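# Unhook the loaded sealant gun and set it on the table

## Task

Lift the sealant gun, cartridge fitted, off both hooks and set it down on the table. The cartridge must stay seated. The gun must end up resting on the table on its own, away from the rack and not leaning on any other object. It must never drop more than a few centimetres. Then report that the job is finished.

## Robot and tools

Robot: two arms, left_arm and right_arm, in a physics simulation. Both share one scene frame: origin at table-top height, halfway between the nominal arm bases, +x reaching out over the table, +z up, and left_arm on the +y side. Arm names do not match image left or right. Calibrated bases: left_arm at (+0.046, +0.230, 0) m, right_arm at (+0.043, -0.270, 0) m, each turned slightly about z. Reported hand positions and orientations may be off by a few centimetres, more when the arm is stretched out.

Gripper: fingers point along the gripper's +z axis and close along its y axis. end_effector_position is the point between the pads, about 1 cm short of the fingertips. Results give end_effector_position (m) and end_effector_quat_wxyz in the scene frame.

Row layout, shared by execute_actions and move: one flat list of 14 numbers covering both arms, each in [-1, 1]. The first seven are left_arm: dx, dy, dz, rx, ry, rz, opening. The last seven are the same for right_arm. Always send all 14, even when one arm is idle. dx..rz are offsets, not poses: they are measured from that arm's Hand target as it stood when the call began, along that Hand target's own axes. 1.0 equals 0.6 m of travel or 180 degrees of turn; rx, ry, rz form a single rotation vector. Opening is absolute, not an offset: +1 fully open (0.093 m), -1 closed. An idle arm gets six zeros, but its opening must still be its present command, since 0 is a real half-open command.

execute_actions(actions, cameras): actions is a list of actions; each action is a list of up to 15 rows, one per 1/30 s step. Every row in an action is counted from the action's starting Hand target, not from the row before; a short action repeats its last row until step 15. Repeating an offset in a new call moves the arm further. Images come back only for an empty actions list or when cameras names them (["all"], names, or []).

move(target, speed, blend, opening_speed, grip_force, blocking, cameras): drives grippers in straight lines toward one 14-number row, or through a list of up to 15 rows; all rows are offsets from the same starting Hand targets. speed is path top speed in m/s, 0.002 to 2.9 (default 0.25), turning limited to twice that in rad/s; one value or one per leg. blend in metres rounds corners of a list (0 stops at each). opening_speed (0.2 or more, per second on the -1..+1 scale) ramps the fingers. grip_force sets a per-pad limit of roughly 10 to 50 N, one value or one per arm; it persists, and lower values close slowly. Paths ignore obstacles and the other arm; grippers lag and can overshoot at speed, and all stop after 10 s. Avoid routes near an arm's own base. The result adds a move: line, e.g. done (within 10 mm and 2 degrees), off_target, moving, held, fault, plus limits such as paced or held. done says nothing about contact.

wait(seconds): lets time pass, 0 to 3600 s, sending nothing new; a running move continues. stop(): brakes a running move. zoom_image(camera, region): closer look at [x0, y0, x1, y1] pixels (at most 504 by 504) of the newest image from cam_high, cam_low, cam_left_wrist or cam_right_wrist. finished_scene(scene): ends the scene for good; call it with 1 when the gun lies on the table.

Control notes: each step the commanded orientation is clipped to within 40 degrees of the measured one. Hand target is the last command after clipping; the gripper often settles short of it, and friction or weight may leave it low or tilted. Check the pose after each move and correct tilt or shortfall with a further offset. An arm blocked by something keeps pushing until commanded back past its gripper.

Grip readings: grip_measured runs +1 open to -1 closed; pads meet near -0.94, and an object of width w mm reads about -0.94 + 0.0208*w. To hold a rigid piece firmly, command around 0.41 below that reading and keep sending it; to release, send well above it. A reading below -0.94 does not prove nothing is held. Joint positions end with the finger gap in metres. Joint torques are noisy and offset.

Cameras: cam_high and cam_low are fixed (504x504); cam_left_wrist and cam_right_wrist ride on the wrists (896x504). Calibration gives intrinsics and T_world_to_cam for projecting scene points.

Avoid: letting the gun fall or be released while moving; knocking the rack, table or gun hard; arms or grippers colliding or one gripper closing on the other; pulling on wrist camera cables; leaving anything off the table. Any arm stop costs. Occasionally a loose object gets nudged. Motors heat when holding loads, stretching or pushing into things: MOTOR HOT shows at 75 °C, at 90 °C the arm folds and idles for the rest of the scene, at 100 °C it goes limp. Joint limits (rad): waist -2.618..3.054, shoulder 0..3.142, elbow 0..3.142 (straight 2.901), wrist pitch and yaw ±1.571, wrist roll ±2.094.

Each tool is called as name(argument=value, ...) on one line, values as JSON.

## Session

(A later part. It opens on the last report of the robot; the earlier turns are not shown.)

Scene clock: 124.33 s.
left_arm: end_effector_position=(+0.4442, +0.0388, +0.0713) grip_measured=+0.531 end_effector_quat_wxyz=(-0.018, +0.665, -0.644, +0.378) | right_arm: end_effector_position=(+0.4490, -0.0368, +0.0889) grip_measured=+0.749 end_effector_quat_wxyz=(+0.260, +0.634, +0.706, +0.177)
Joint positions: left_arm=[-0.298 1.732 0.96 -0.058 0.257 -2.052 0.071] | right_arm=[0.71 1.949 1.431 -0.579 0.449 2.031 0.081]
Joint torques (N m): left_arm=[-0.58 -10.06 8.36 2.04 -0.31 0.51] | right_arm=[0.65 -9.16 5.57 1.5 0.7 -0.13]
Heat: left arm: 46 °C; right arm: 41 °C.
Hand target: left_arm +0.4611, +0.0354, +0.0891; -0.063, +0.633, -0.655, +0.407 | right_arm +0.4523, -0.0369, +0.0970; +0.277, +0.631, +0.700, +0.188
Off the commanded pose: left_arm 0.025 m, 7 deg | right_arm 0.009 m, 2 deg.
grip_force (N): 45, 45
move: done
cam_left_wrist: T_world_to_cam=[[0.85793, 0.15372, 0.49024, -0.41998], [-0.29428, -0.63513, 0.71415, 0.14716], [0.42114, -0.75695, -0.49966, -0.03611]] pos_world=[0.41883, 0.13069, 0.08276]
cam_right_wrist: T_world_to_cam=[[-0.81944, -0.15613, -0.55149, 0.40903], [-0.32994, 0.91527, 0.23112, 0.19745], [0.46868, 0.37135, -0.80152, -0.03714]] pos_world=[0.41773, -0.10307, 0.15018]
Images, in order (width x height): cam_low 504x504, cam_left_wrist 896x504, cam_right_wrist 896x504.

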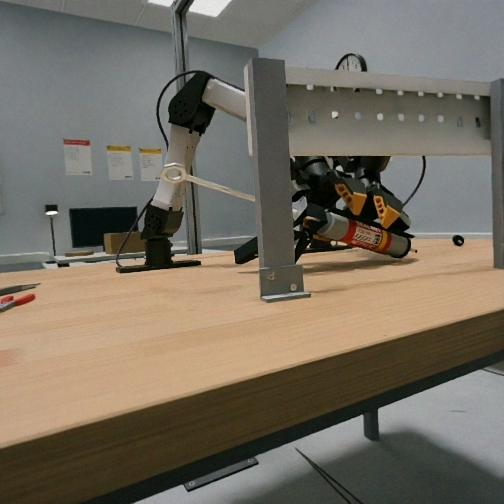

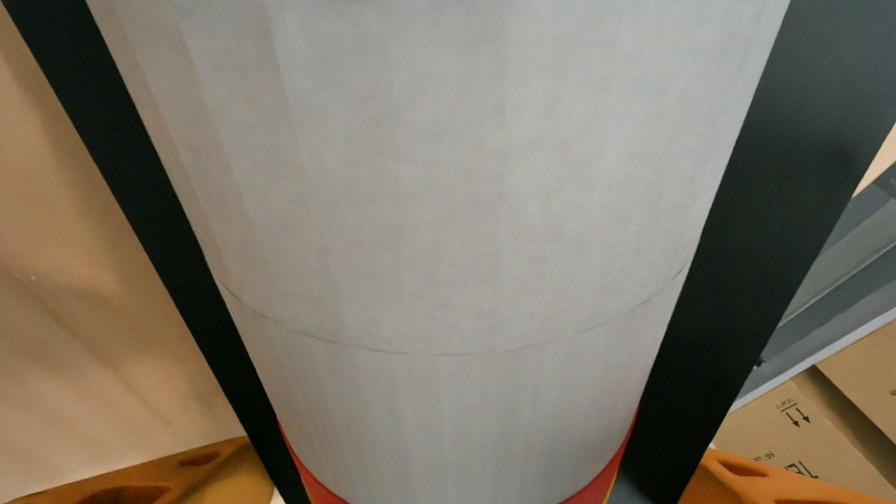

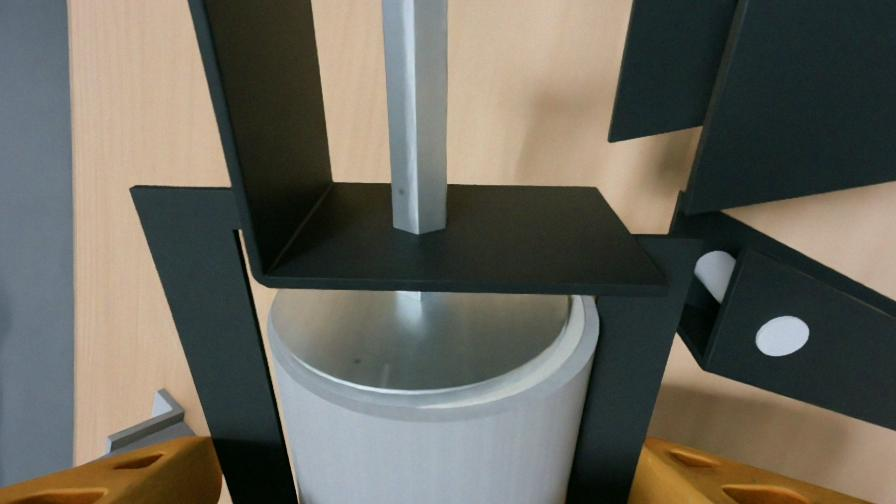

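move(target=[[0,0,0,0,0,0,0.1,0,0,0,0,0,0,1],[0,0,0,0,0,0,0.1,0,0,-0.03,0,0,0,1],[0,0,0,0,0,0,0.1,0,0,-0.17,0,0,0,1]], cameras=["all"], speed=0.08)

Scene clock: 127.60 s.
left_arm: end_effector_position=(+0.4440, +0.0393, +0.0709) grip_measured=+0.531 end_effector_quat_wxyz=(-0.018, +0.667, -0.643, +0.377) | right_arm: end_effector_position=(+0.3850, -0.0290, +0.1579) grip_measured=+1.000 end_effector_quat_wxyz=(+0.262, +0.613, +0.725, +0.176)
Joint positions: left_arm=[-0.298 1.732 0.96 -0.06 0.255 -2.057 0.071] | right_arm=[0.838 1.752 1.46 -0.853 0.495 2.1 0.093]
Joint torques (N m): left_arm=[-0.61 -9.98 8.38 2.04 -0.29 0.54] | right_arm=[0.69 -8.1 8.84 1.11 0.7 -0.03]
Heat: left arm: 46 °C; right arm: 41 °C.
Hand target: left_arm +0.4611, +0.0354, +0.0892; -0.063, +0.633, -0.655, +0.407 | right_arm +0.3885, -0.0282, +0.1762; +0.277, +0.631, +0.700, +0.189
Off the commanded pose: left_arm 0.025 m, 7 deg | right_arm 0.019 m, 4 deg.
joint sent to its limit (right arm) — joint 6 (wrist roll), upper limit. The joint targets still meet the commanded pose.
grip_force (N): 45, 45
move: off_target (right_arm)
cam_left_wrist: T_world_to_cam=[[0.85893, 0.15754, 0.48727, -0.42005], [-0.2889, -0.63657, 0.71506, 0.14525], [0.42283, -0.75495, -0.50126, -0.03662]] pos_world=[0.41824, 0.13099, 0.08245]
cam_right_wrist: T_world_to_cam=[[-0.81077, -0.21108, -0.54599, 0.39007], [-0.37727, 0.90159, 0.21166, 0.17409], [0.44758, 0.37759, -0.81062, 0.05506]] pos_world=[0.35729, -0.09541, 0.22076]

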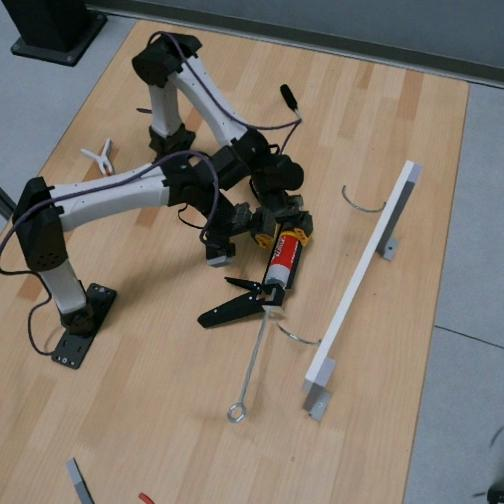

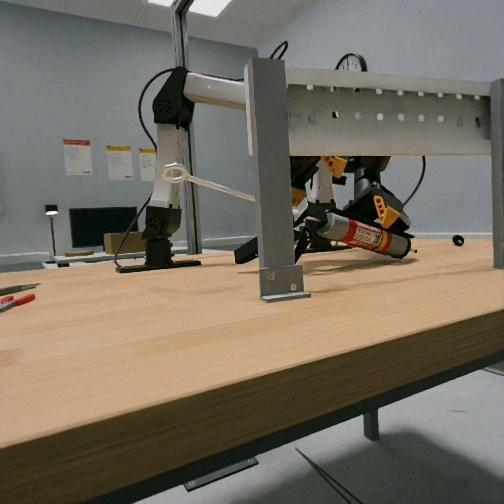

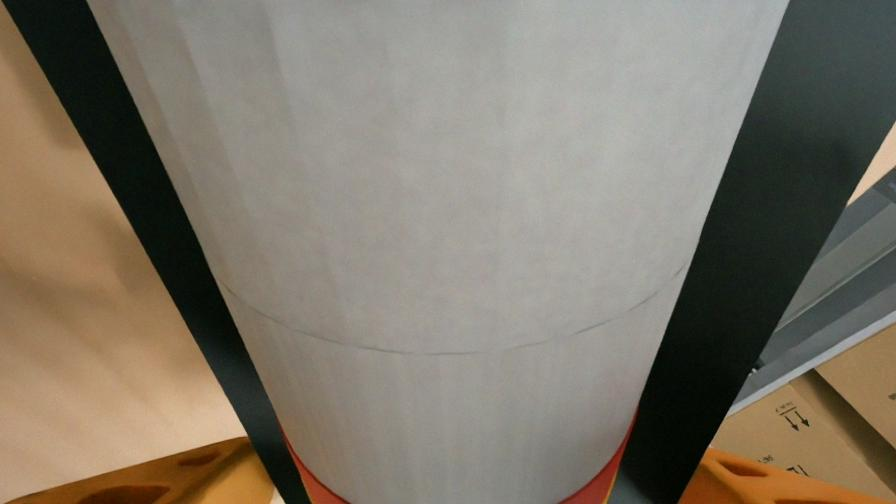

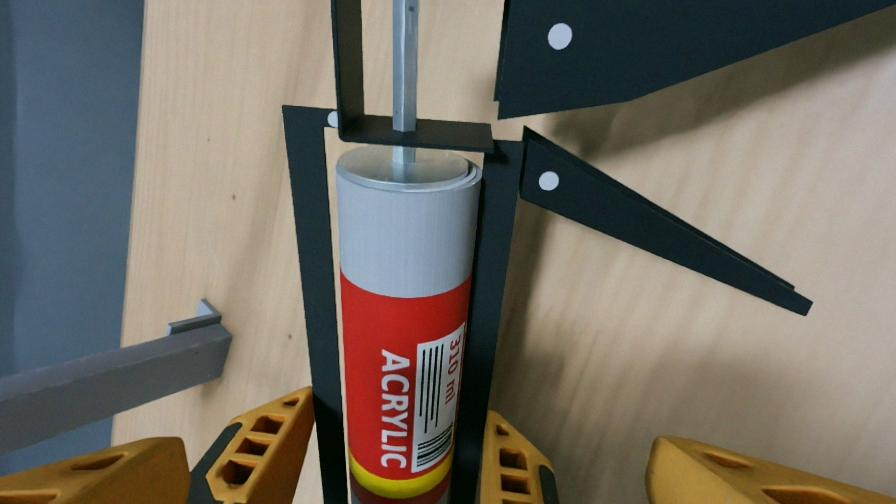

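move(target=[[0,0,0,0,0,0,0.1,0.029,-0.035,-0.19,0,0,-0.04,1],[0,0,0,0,0,0,0.1,-0.33,-0.08,-0.2,0,0,-0.1,1]], cameras=["all"], speed=0.2)

Scene clock: 131.73 s.
left_arm: end_effector_position=(+0.4440, +0.0393, +0.0709) grip_measured=+0.531 end_effector_quat_wxyz=(-0.018, +0.667, -0.643, +0.377) | right_arm: end_effector_position=(+0.2856, -0.2198, +0.2714) grip_measured=+1.000 end_effector_quat_wxyz=(+0.304, +0.514, +0.790, +0.141)
Joint positions: left_arm=[-0.298 1.732 0.96 -0.06 0.255 -2.057 0.071] | right_arm=[0.475 1.053 1.311 -1.232 0.356 1.487 0.093]
Joint torques (N m): left_arm=[-0.61 -10.03 8.38 2.03 -0.29 0.53] | right_arm=[-0.29 -1.16 4.75 1.57 0.26 -0.23]
Heat: left arm: 46 °C; right arm: 40 °C.
Hand target: left_arm +0.4611, +0.0354, +0.0892; -0.063, +0.633, -0.655, +0.407 | right_arm +0.2862, -0.2199, +0.2695; +0.303, +0.514, +0.790, +0.143
Off the commanded pose: left_arm 0.025 m, 7 deg | right_arm 0.002 m, 0 deg.
grip_force (N): 45, 45
move: done
cam_left_wrist: T_world_to_cam=[[0.85893, 0.15754, 0.48727, -0.42005], [-0.2889, -0.63657, 0.71506, 0.14525], [0.42283, -0.75495, -0.50126, -0.03662]] pos_world=[0.41824, 0.13099, 0.08245]
cam_right_wrist: T_world_to_cam=[[-0.73723, -0.4521, -0.5021, 0.24528], [-0.54628, 0.83616, 0.0492, 0.36257], [0.39759, 0.31056, -0.86341, 0.27744]] pos_world=[0.26858, -0.27844, 0.34486]

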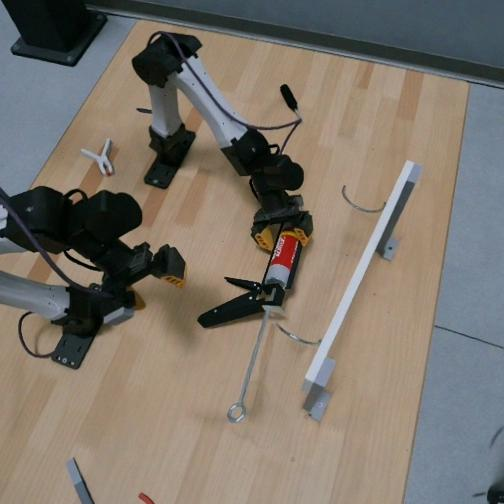

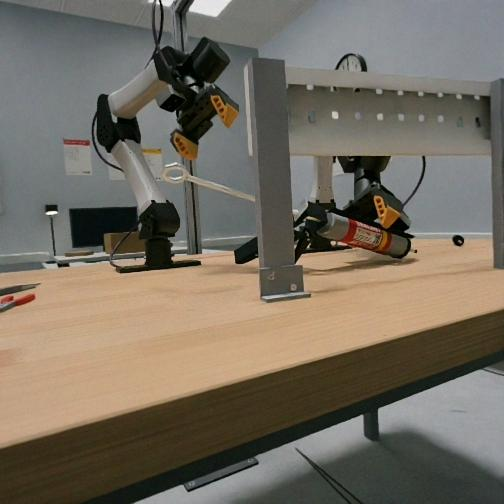

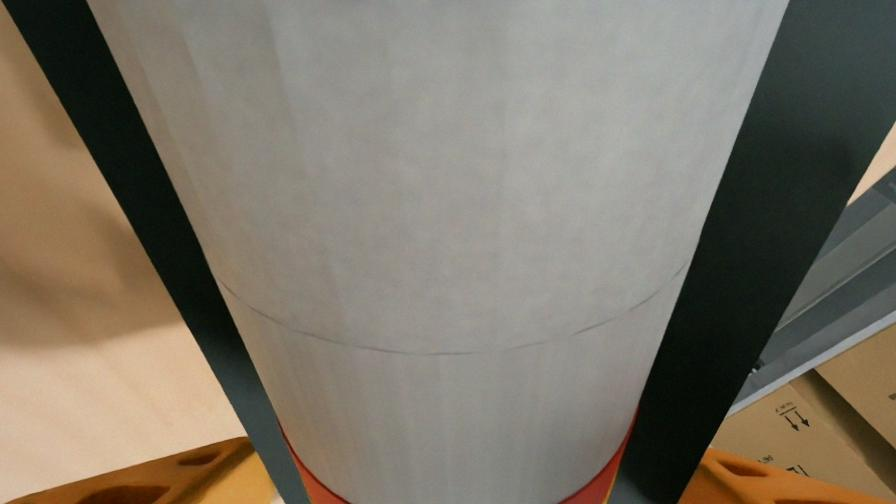

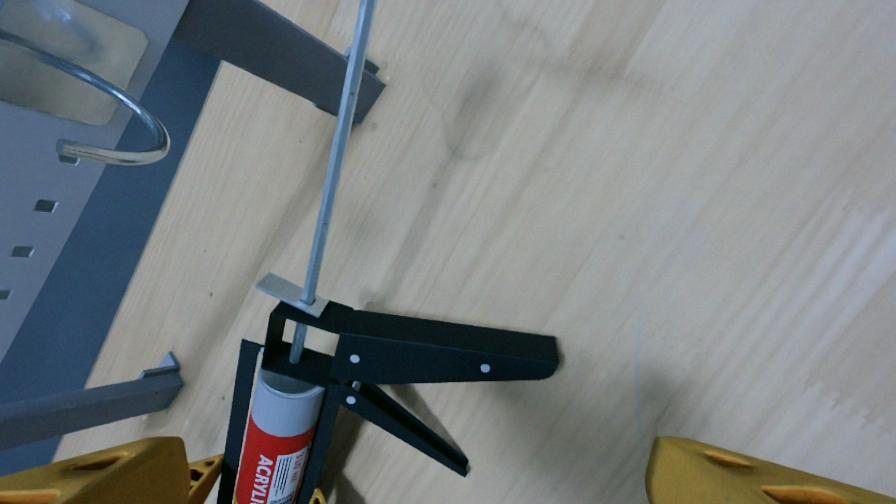

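move(target=[-0.0134,0.0256,0.0165,-0.1027,-0.0613,-0.0098,0.1,0,0,0,0,0,0,1], cameras=["all"], speed=0.08)

zoom_image(camera="cam_low", region=[220, 130, 460, 300])

Scene clock: 137.97 s.
left_arm: end_effector_position=(+0.4332, +0.0438, +0.0488) grip_measured=+0.531 end_effector_quat_wxyz=(+0.026, +0.719, -0.664, +0.201) | right_arm: end_effector_position=(+0.2856, -0.2197, +0.2714) grip_measured=+1.000 end_effector_quat_wxyz=(+0.303, +0.514, +0.790, +0.141)
Joint positions: left_arm=[-0.32 1.91 1.305 -0.603 0.192 -2.059 0.071] | right_arm=[0.475 1.053 1.311 -1.232 0.355 1.487 0.093]
Joint torques (N m): left_arm=[-0.87 -11.37 11.26 1.16 -0.32 0.68] | right_arm=[0.05 -1.17 4.92 1.59 0.18 -0.15]
Heat: left arm: 46 °C; right arm: 39 °C.
Hand target: left_arm +0.4566, +0.0359, +0.0698; -0.017, +0.681, -0.693, +0.235 | right_arm +0.2862, -0.2199, +0.2695; +0.303, +0.514, +0.790, +0.143
Off the commanded pose: left_arm 0.032 m, 8 deg | right_arm 0.002 m, 0 deg.
grip_force (N): 45, 45
move: off_target (left_arm)
cam_left_wrist: T_world_to_cam=[[0.97354, 0.105, 0.20297, -0.43422], [-0.05166, -0.76407, 0.64306, 0.06713], [0.2226, -0.63653, -0.73843, 0.05339]] pos_world=[0.41432, 0.13087, 0.08439]
cam_right_wrist: T_world_to_cam=[[-0.73708, -0.45248, -0.50197, 0.24509], [-0.54673, 0.83585, 0.04937, 0.36255], [0.39724, 0.31083, -0.86347, 0.27764]] pos_world=[0.26858, -0.27844, 0.34486]

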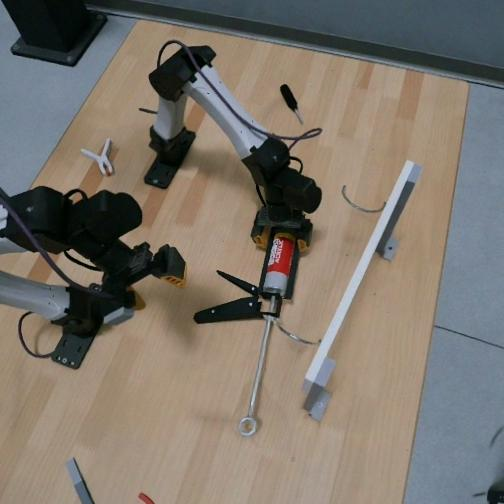

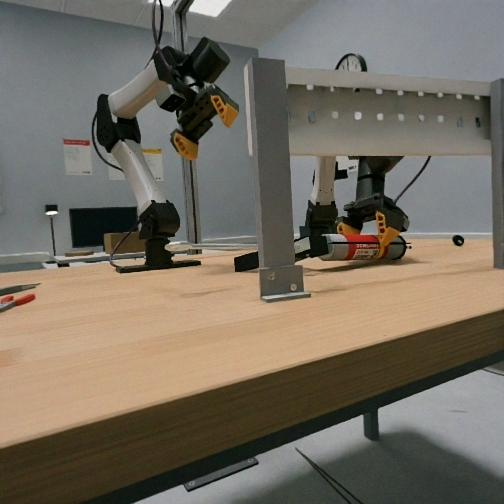

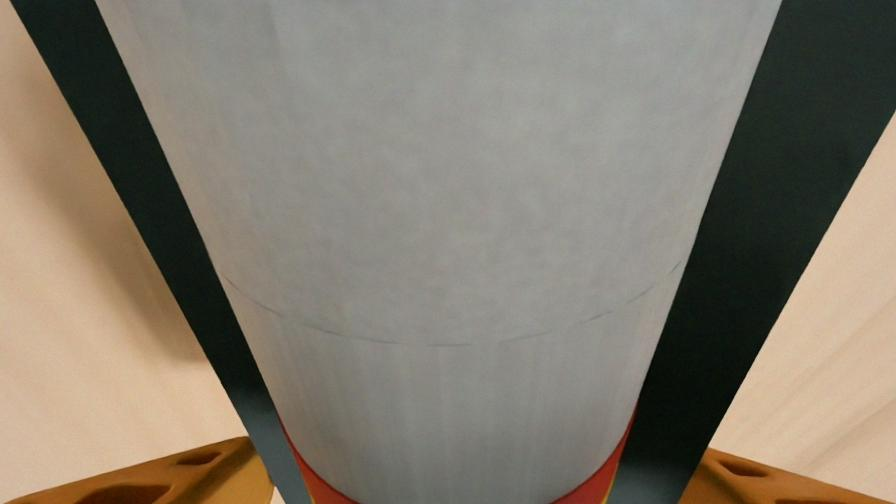

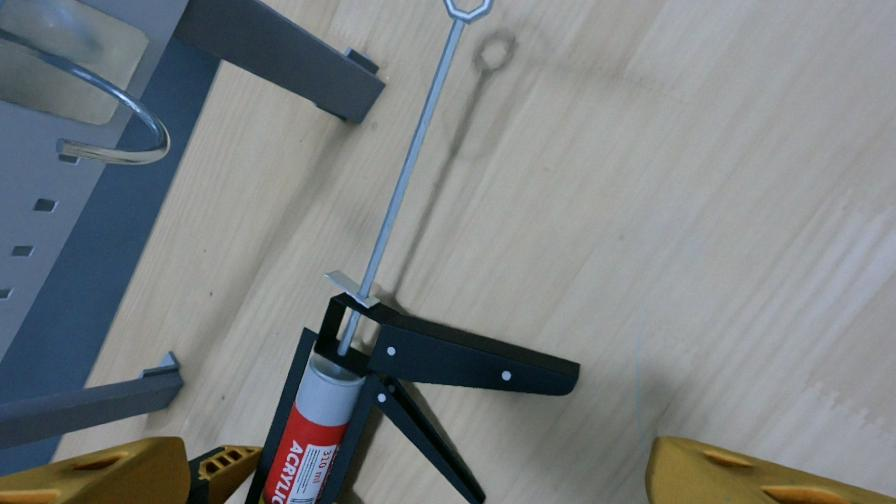

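Scaled by 2.100 from the camera's image (finer frame: 720x720).

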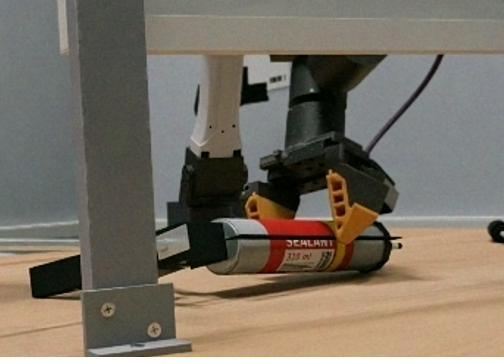

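move(target=[-0.0063,0.0083,0.0357,-0.1027,-0.0613,-0.0098,0.1,0,0,0,0,0,0,1], cameras=["all"], speed=0.08)

zoom_image(camera="cam_low", region=[220, 130, 460, 300])

Scene clock: 141.57 s.
left_arm: end_effector_position=(+0.4531, +0.0343, +0.0439) grip_measured=+0.531 end_effector_quat_wxyz=(+0.049, +0.711, -0.699, +0.056) | right_arm: end_effector_position=(+0.2856, -0.2197, +0.2714) grip_measured=+1.000 end_effector_quat_wxyz=(+0.303, +0.514, +0.790, +0.141)
Joint positions: left_arm=[-0.346 2.246 1.865 -1.122 0.132 -1.99 0.071] | right_arm=[0.475 1.053 1.311 -1.232 0.355 1.487 0.093]
Joint torques (N m): left_arm=[-0.64 -12.03 9.8 0.15 -0.28 -0.06] | right_arm=[-0.39 -1.36 4.81 1.64 0.22 -0.06]
Heat: left arm: 45 °C; right arm: 38 °C.
Hand target: left_arm +0.4597, +0.0328, +0.0480; +0.029, +0.705, -0.707, +0.055 | right_arm +0.2862, -0.2199, +0.2695; +0.303, +0.514, +0.790, +0.143
Off the commanded pose: left_arm 0.008 m, 2 deg | right_arm 0.002 m, 0 deg.
grip_force (N): 45, 45
move: done
cam_left_wrist: T_world_to_cam=[[0.99973, 0.01043, -0.02091, -0.45034], [0.01955, -0.8635, 0.50397, 0.04138], [-0.0128, -0.50424, -0.86347, 0.14685]] pos_world=[0.45129, 0.11448, 0.09653]
cam_right_wrist: T_world_to_cam=[[-0.73708, -0.45248, -0.50197, 0.24509], [-0.54673, 0.83585, 0.04937, 0.36255], [0.39724, 0.31083, -0.86347, 0.27764]] pos_world=[0.26858, -0.27844, 0.34486]

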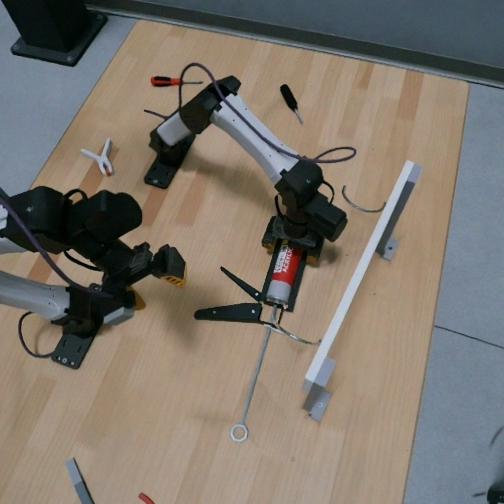

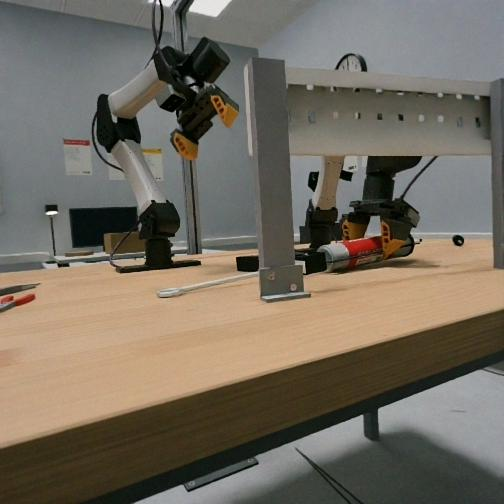

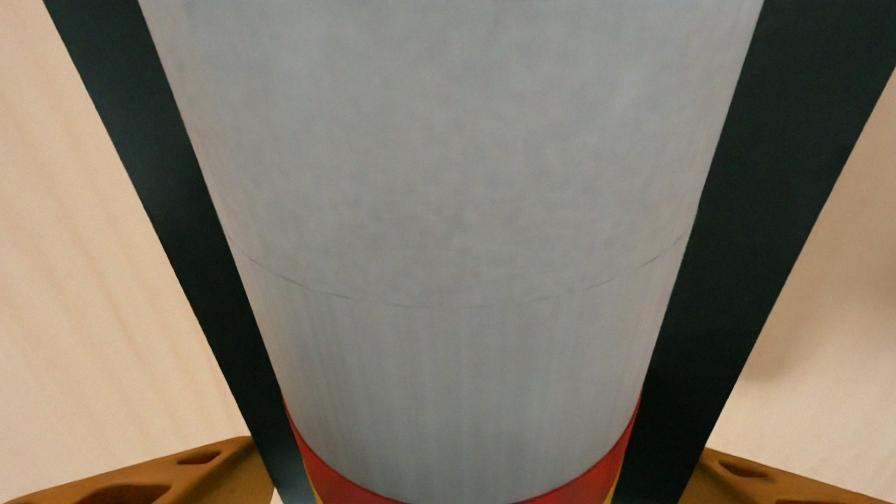

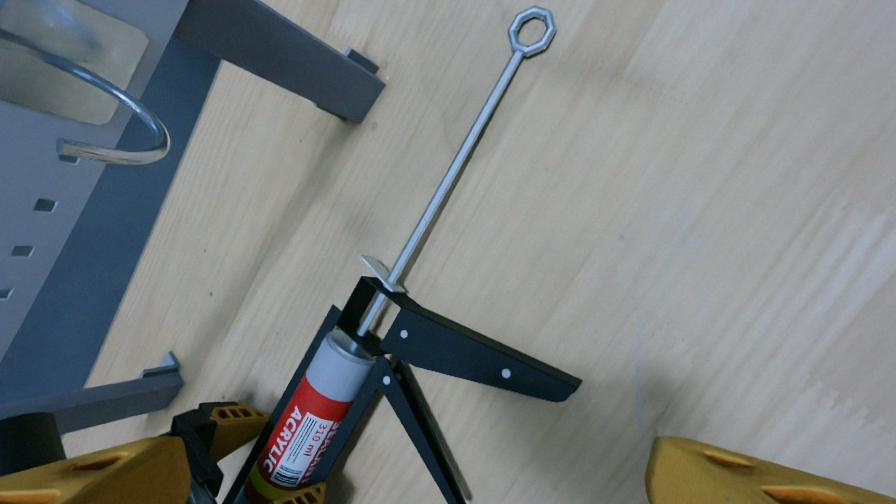

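Scaled by 2.100 from the camera's image (finer frame: 720x720).

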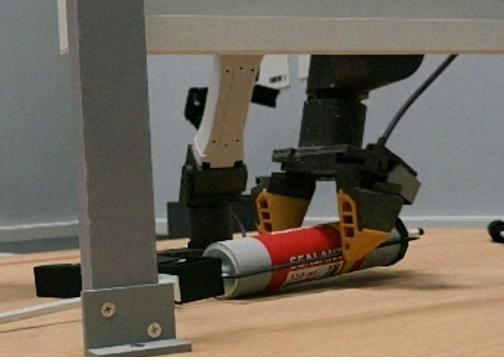

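move(target=[0,0,0.022,0,0.03,0,0.1,0,0,0,0,0,0,1], cameras=["all"], speed=0.05)

zoom_image(camera="cam_low", region=[140, 160, 440, 310])

Scene clock: 143.47 s.
left_arm: end_effector_position=(+0.4550, +0.0351, +0.0367) grip_measured=+0.531 end_effector_quat_wxyz=(+0.066, +0.702, -0.705, +0.071) | right_arm: end_effector_position=(+0.2856, -0.2197, +0.2714) grip_measured=+1.000 end_effector_quat_wxyz=(+0.303, +0.514, +0.790, +0.141)
Joint positions: left_arm=[-0.326 2.246 1.831 -1.078 0.177 -1.952 0.071] | right_arm=[0.475 1.053 1.311 -1.232 0.355 1.487 0.093]
Joint torques (N m): left_arm=[0.14 -13.9 4.77 0.77 0.28 -0.19] | right_arm=[-0.21 -1.46 4.83 1.65 0.19 -0.18]
Heat: left arm: 44 °C; right arm: 37 °C.
Hand target: left_arm +0.4601, +0.0314, +0.0349; +0.063, +0.702, -0.704, +0.088 | right_arm +0.2862, -0.2199, +0.2695; +0.303, +0.514, +0.790, +0.143
Off the commanded pose: left_arm 0.007 m, 2 deg | right_arm 0.002 m, 0 deg.
grip_force (N): 45, 45
move: done
cam_left_wrist: T_world_to_cam=[[0.99969, -0.01116, -0.02215, -0.4516], [0.00263, -0.84037, 0.54201, 0.05116], [-0.02466, -0.5419, -0.84008, 0.14706]] pos_world=[0.45495, 0.11765, 0.08581]
cam_right_wrist: T_world_to_cam=[[-0.73708, -0.45248, -0.50197, 0.24509], [-0.54673, 0.83585, 0.04937, 0.36255], [0.39724, 0.31083, -0.86347, 0.27764]] pos_world=[0.26858, -0.27844, 0.34486]

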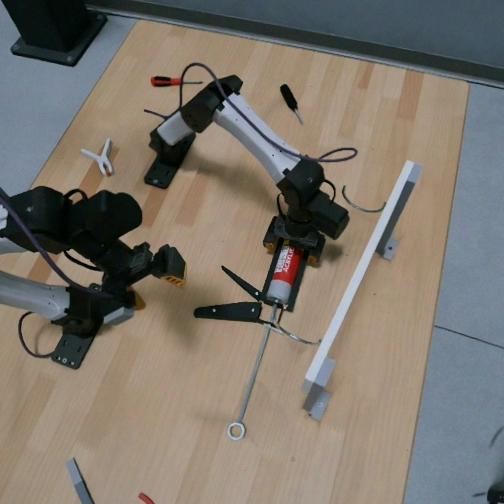

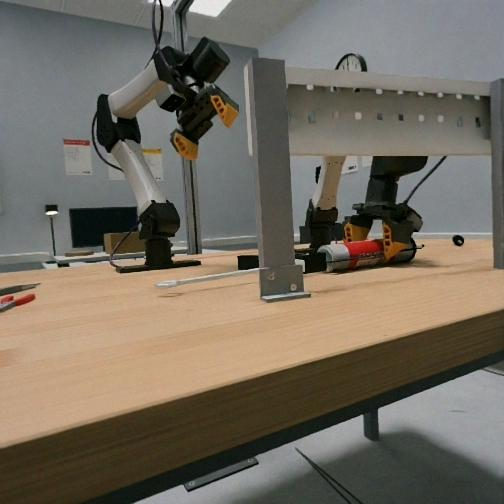

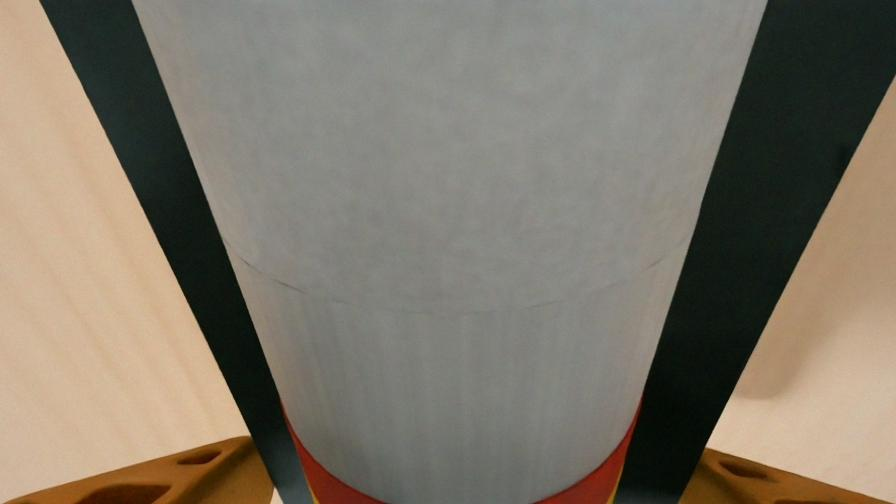

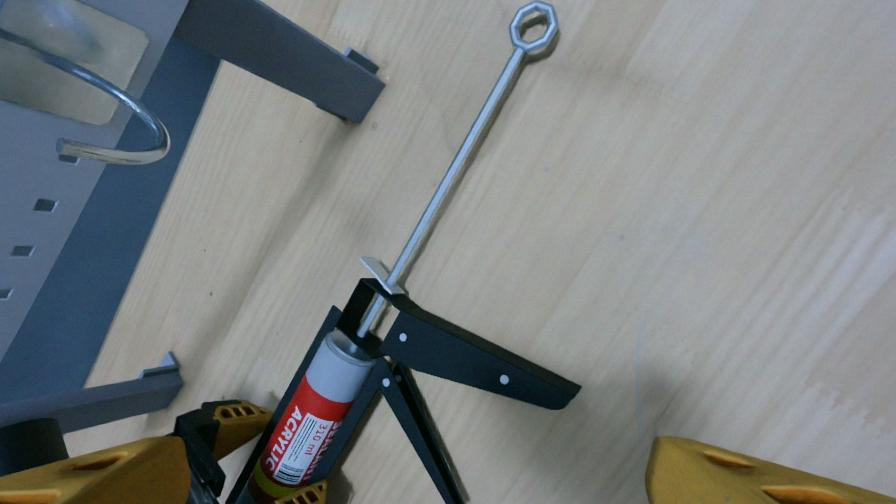

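Scaled by 1.680 from the camera's image (finer frame: 720x720).

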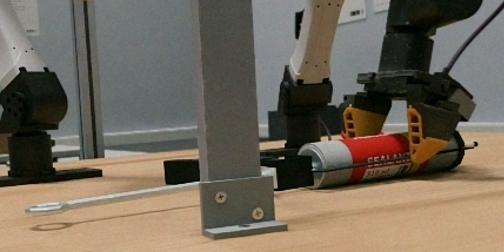

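move(target=[0,0,0.012,0,0,0,0.1,0,0,0,0,0,0,1], cameras=[], speed=0.04)

move(target=[0,0,0,0,0,0,0.7,0,0,0,0,0,0,1], cameras=["cam_low","cam_left_wrist"], opening_speed=0.3)

move(target=[0,0,0,0,0,0,1,0,0,0,0,0,0,1], cameras=["cam_low","cam_left_wrist","cam_right_wrist"], opening_speed=0.4)

Scene clock: 144.63 s.
left_arm: end_effector_position=(+0.4548, +0.0351, +0.0363) grip_measured=+0.531 end_effector_quat_wxyz=(+0.065, +0.702, -0.705, +0.073) | right_arm: end_effector_position=(+0.2856, -0.2197, +0.2714) grip_measured=+1.000 end_effector_quat_wxyz=(+0.303, +0.514, +0.790, +0.141)
Joint positions: left_arm=[-0.326 2.241 1.821 -1.068 0.178 -1.952 0.071] | right_arm=[0.475 1.053 1.311 -1.232 0.355 1.487 0.093]
Joint torques (N m): left_arm=[-0.09 -12.42 4.31 0.92 0.27 -0.2] | right_arm=[-0.4 -1.35 4.72 1.63 0.18 -0.23]
Heat: left arm: 44 °C; right arm: 37 °C.
Hand target: left_arm +0.4603, +0.0298, +0.0277; +0.063, +0.702, -0.704, +0.088 | right_arm +0.2862, -0.2199, +0.2695; +0.303, +0.514, +0.790, +0.143
Off the commanded pose: left_arm 0.011 m, 2 deg | right_arm 0.002 m, 0 deg.
grip_force (N): 45, 45
move: off_target (left_arm)

Scene clock: 147.00 s.
left_arm: end_effector_position=(+0.4546, +0.0351, +0.0359) grip_measured=+0.699 end_effector_quat_wxyz=(+0.065, +0.702, -0.705, +0.073) | right_arm: end_effector_position=(+0.2856, -0.2197, +0.2714) grip_measured=+1.000 end_effector_quat_wxyz=(+0.303, +0.514, +0.790, +0.141)
Joint positions: left_arm=[-0.326 2.241 1.819 -1.066 0.178 -1.952 0.079] | right_arm=[0.475 1.053 1.311 -1.232 0.355 1.487 0.093]
Joint torques (N m): left_arm=[-0.06 -12.45 4.6 0.9 0.27 -0.21] | right_arm=[-0.16 -1.28 4.82 1.63 0.23 -0.18]
Heat: left arm: 44 °C; right arm: 37 °C.
Hand target: left_arm +0.4603, +0.0298, +0.0278; +0.063, +0.702, -0.704, +0.088 | right_arm +0.2862, -0.2199, +0.2695; +0.303, +0.514, +0.790, +0.143
Off the commanded pose: left_arm 0.011 m, 2 deg | right_arm 0.002 m, 0 deg.
grip_force (N): 45, 45
move: done
cam_left_wrist: T_world_to_cam=[[0.99977, -0.01138, -0.01824, -0.45146], [0.00038, -0.8389, 0.54429, 0.05236], [-0.02149, -0.54417, -0.8387, 0.14492]] pos_world=[0.45445, 0.11764, 0.08481]

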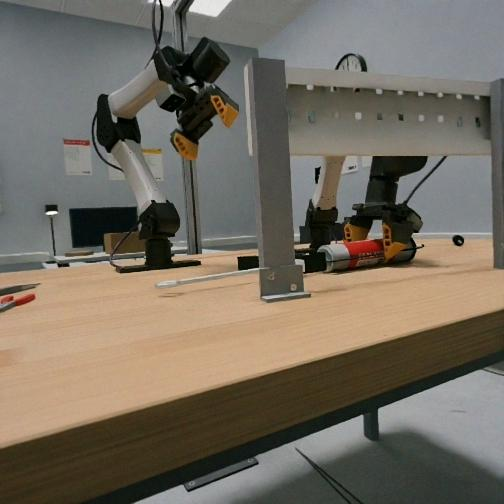

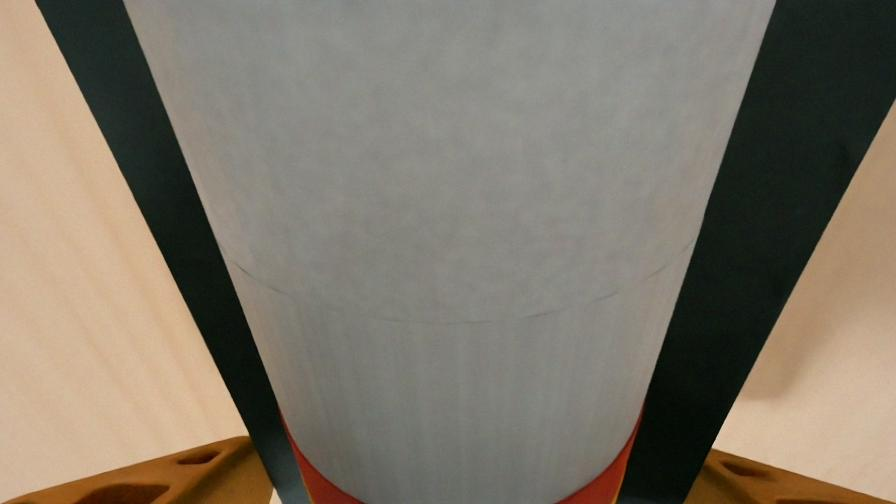

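Scene clock: 148.00 s.
left_arm: end_effector_position=(+0.4610, +0.0324, +0.0329) grip_measured=+0.998 end_effector_quat_wxyz=(+0.059, +0.701, -0.706, +0.088) | right_arm: end_effector_position=(+0.2856, -0.2197, +0.2714) grip_measured=+1.000 end_effector_quat_wxyz=(+0.303, +0.514, +0.790, +0.141)
Joint positions: left_arm=[-0.326 2.241 1.804 -1.019 0.179 -1.953 0.093] | right_arm=[0.475 1.053 1.311 -1.232 0.355 1.487 0.093]
Joint torques (N m): left_arm=[-0.08 -12.52 5.87 0.51 0.25 -0.21] | right_arm=[-0.4 -1.42 4.83 1.56 0.18 -0.16]
Heat: left arm: 44 °C; right arm: 37 °C.
Hand target: left_arm +0.4603, +0.0298, +0.0279; +0.063, +0.702, -0.704, +0.088 | right_arm +0.2862, -0.2199, +0.2695; +0.303, +0.514, +0.790, +0.143
Off the commanded pose: left_arm 0.006 m, 0 deg | right_arm 0.002 m, 0 deg.
grip_force (N): 45, 45
move: done
cam_left_wrist: T_world_to_cam=[[0.99987, -0.01108, 0.01131, -0.45894], [-0.0155, -0.83198, 0.55459, 0.05854], [0.00327, -0.5547, -0.83205, 0.12983]] pos_world=[0.45937, 0.11564, 0.08075]
cam_right_wrist: T_world_to_cam=[[-0.73708, -0.45248, -0.50197, 0.24509], [-0.54673, 0.83585, 0.04937, 0.36255], [0.39724, 0.31083, -0.86347, 0.27764]] pos_world=[0.26858, -0.27844, 0.34486]

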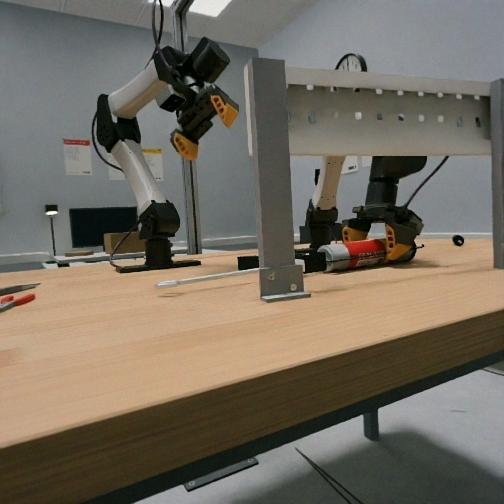

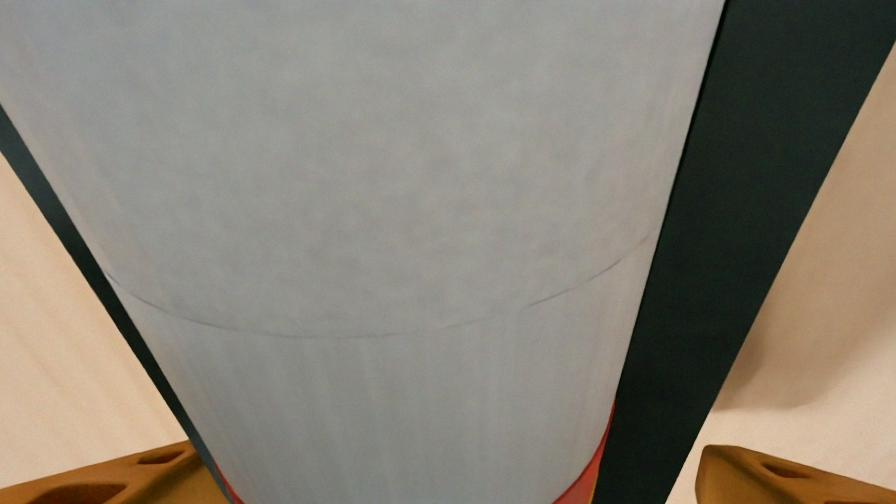

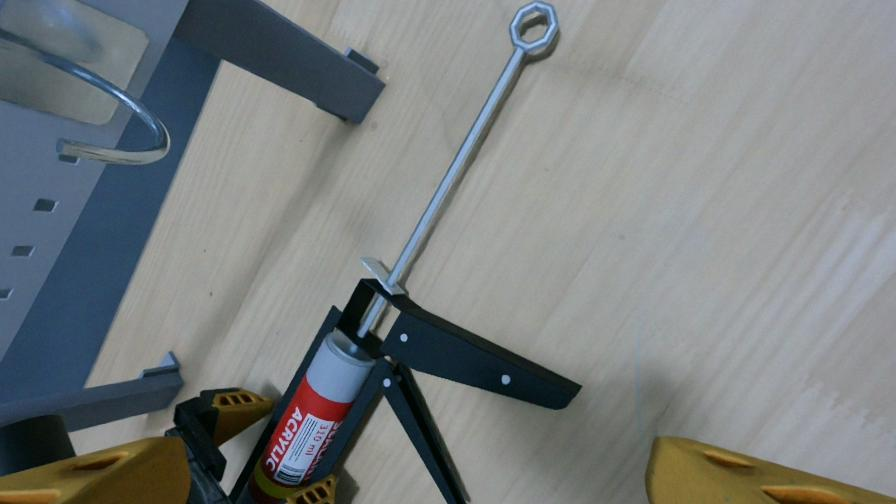

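move(target=[[0,0.008,0,0,0,0,1,0,0,0,0,0,0,1],[0,0.009,-0.08,0,0,0,1,0,0,0,0,0,0,1],[0,0.009,-0.25,0,0,0,1,0,0,0,0,0,0,1],[0.0,0.12,-0.3,0.1,0,0,1,0,0,0,0,0,0,1]], cameras=["all"], speed=[0.05,0.06,0.15,0.2])

Scene clock: 153.37 s.
left_arm: end_effector_position=(+0.3815, +0.0671, +0.1954) grip_measured=+0.998 end_effector_quat_wxyz=(-0.035, +0.703, -0.685, +0.187) | right_arm: end_effector_position=(+0.2856, -0.2197, +0.2714) grip_measured=+1.000 end_effector_quat_wxyz=(+0.303, +0.514, +0.790, +0.141)
Joint positions: left_arm=[-0.371 1.628 1.561 -1.127 0.061 -2.031 0.093] | right_arm=[0.475 1.053 1.311 -1.232 0.355 1.487 0.093]
Joint torques (N m): left_arm=[-0.32 -10.35 6.24 1.04 -0.15 -0.21] | right_arm=[-0.18 -1.26 4.78 1.61 0.26 -0.06]
Heat: left arm: 45 °C; right arm: 36 °C.
Hand target: left_arm +0.3821, +0.0679, +0.2012; -0.048, +0.703, -0.682, +0.197 | right_arm +0.2862, -0.2199, +0.2695; +0.303, +0.514, +0.790, +0.143
Off the commanded pose: left_arm 0.006 m, 2 deg | right_arm 0.002 m, 0 deg.
grip_force (N): 45, 45
move: done
cam_left_wrist: T_world_to_cam=[[0.95961, 0.04991, 0.27685, -0.42153], [-0.11443, -0.82979, 0.54621, 0.03538], [0.25699, -0.55584, -0.79057, 0.17968]] pos_world=[0.36238, 0.15027, 0.23943]
cam_right_wrist: T_world_to_cam=[[-0.73708, -0.45248, -0.50197, 0.24509], [-0.54673, 0.83585, 0.04937, 0.36255], [0.39724, 0.31083, -0.86347, 0.27764]] pos_world=[0.26858, -0.27844, 0.34486]

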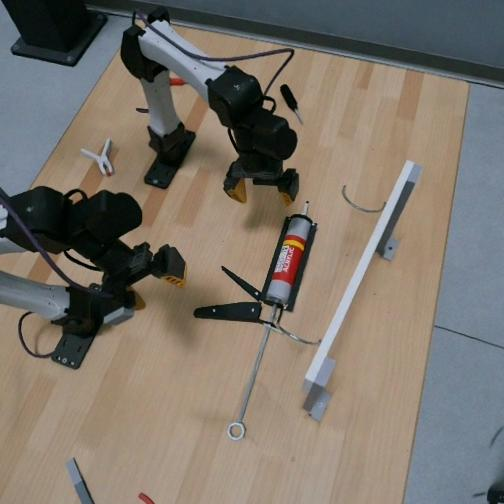

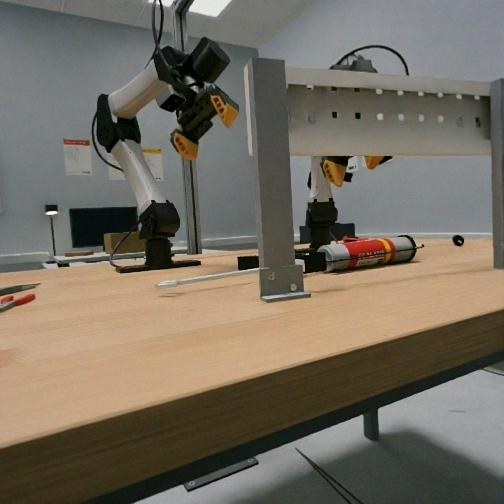

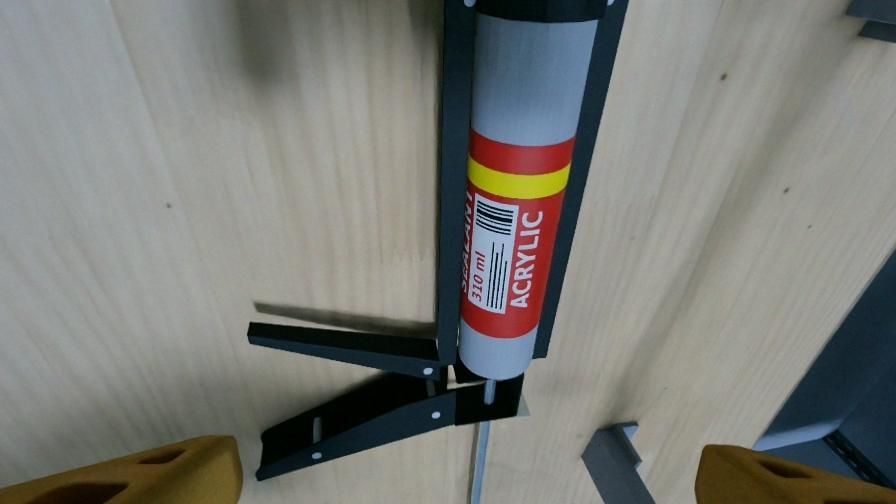

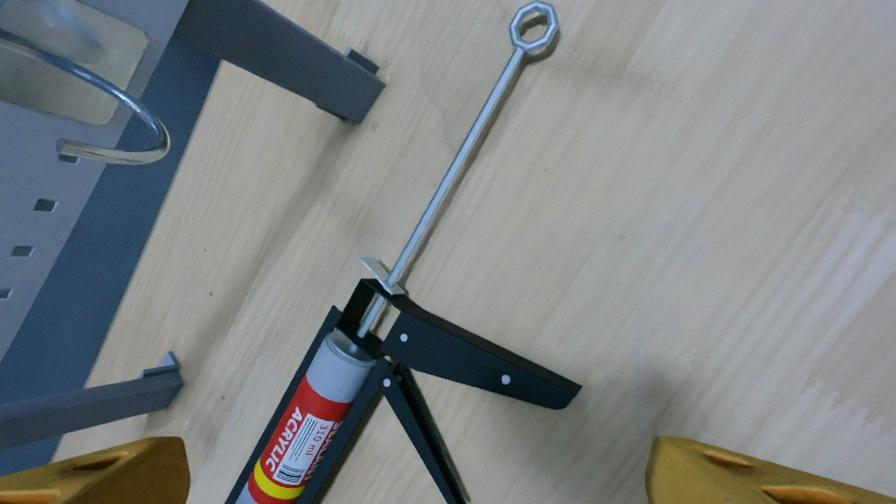

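finished_scene(scene=1)

The scene is finished: the task was done.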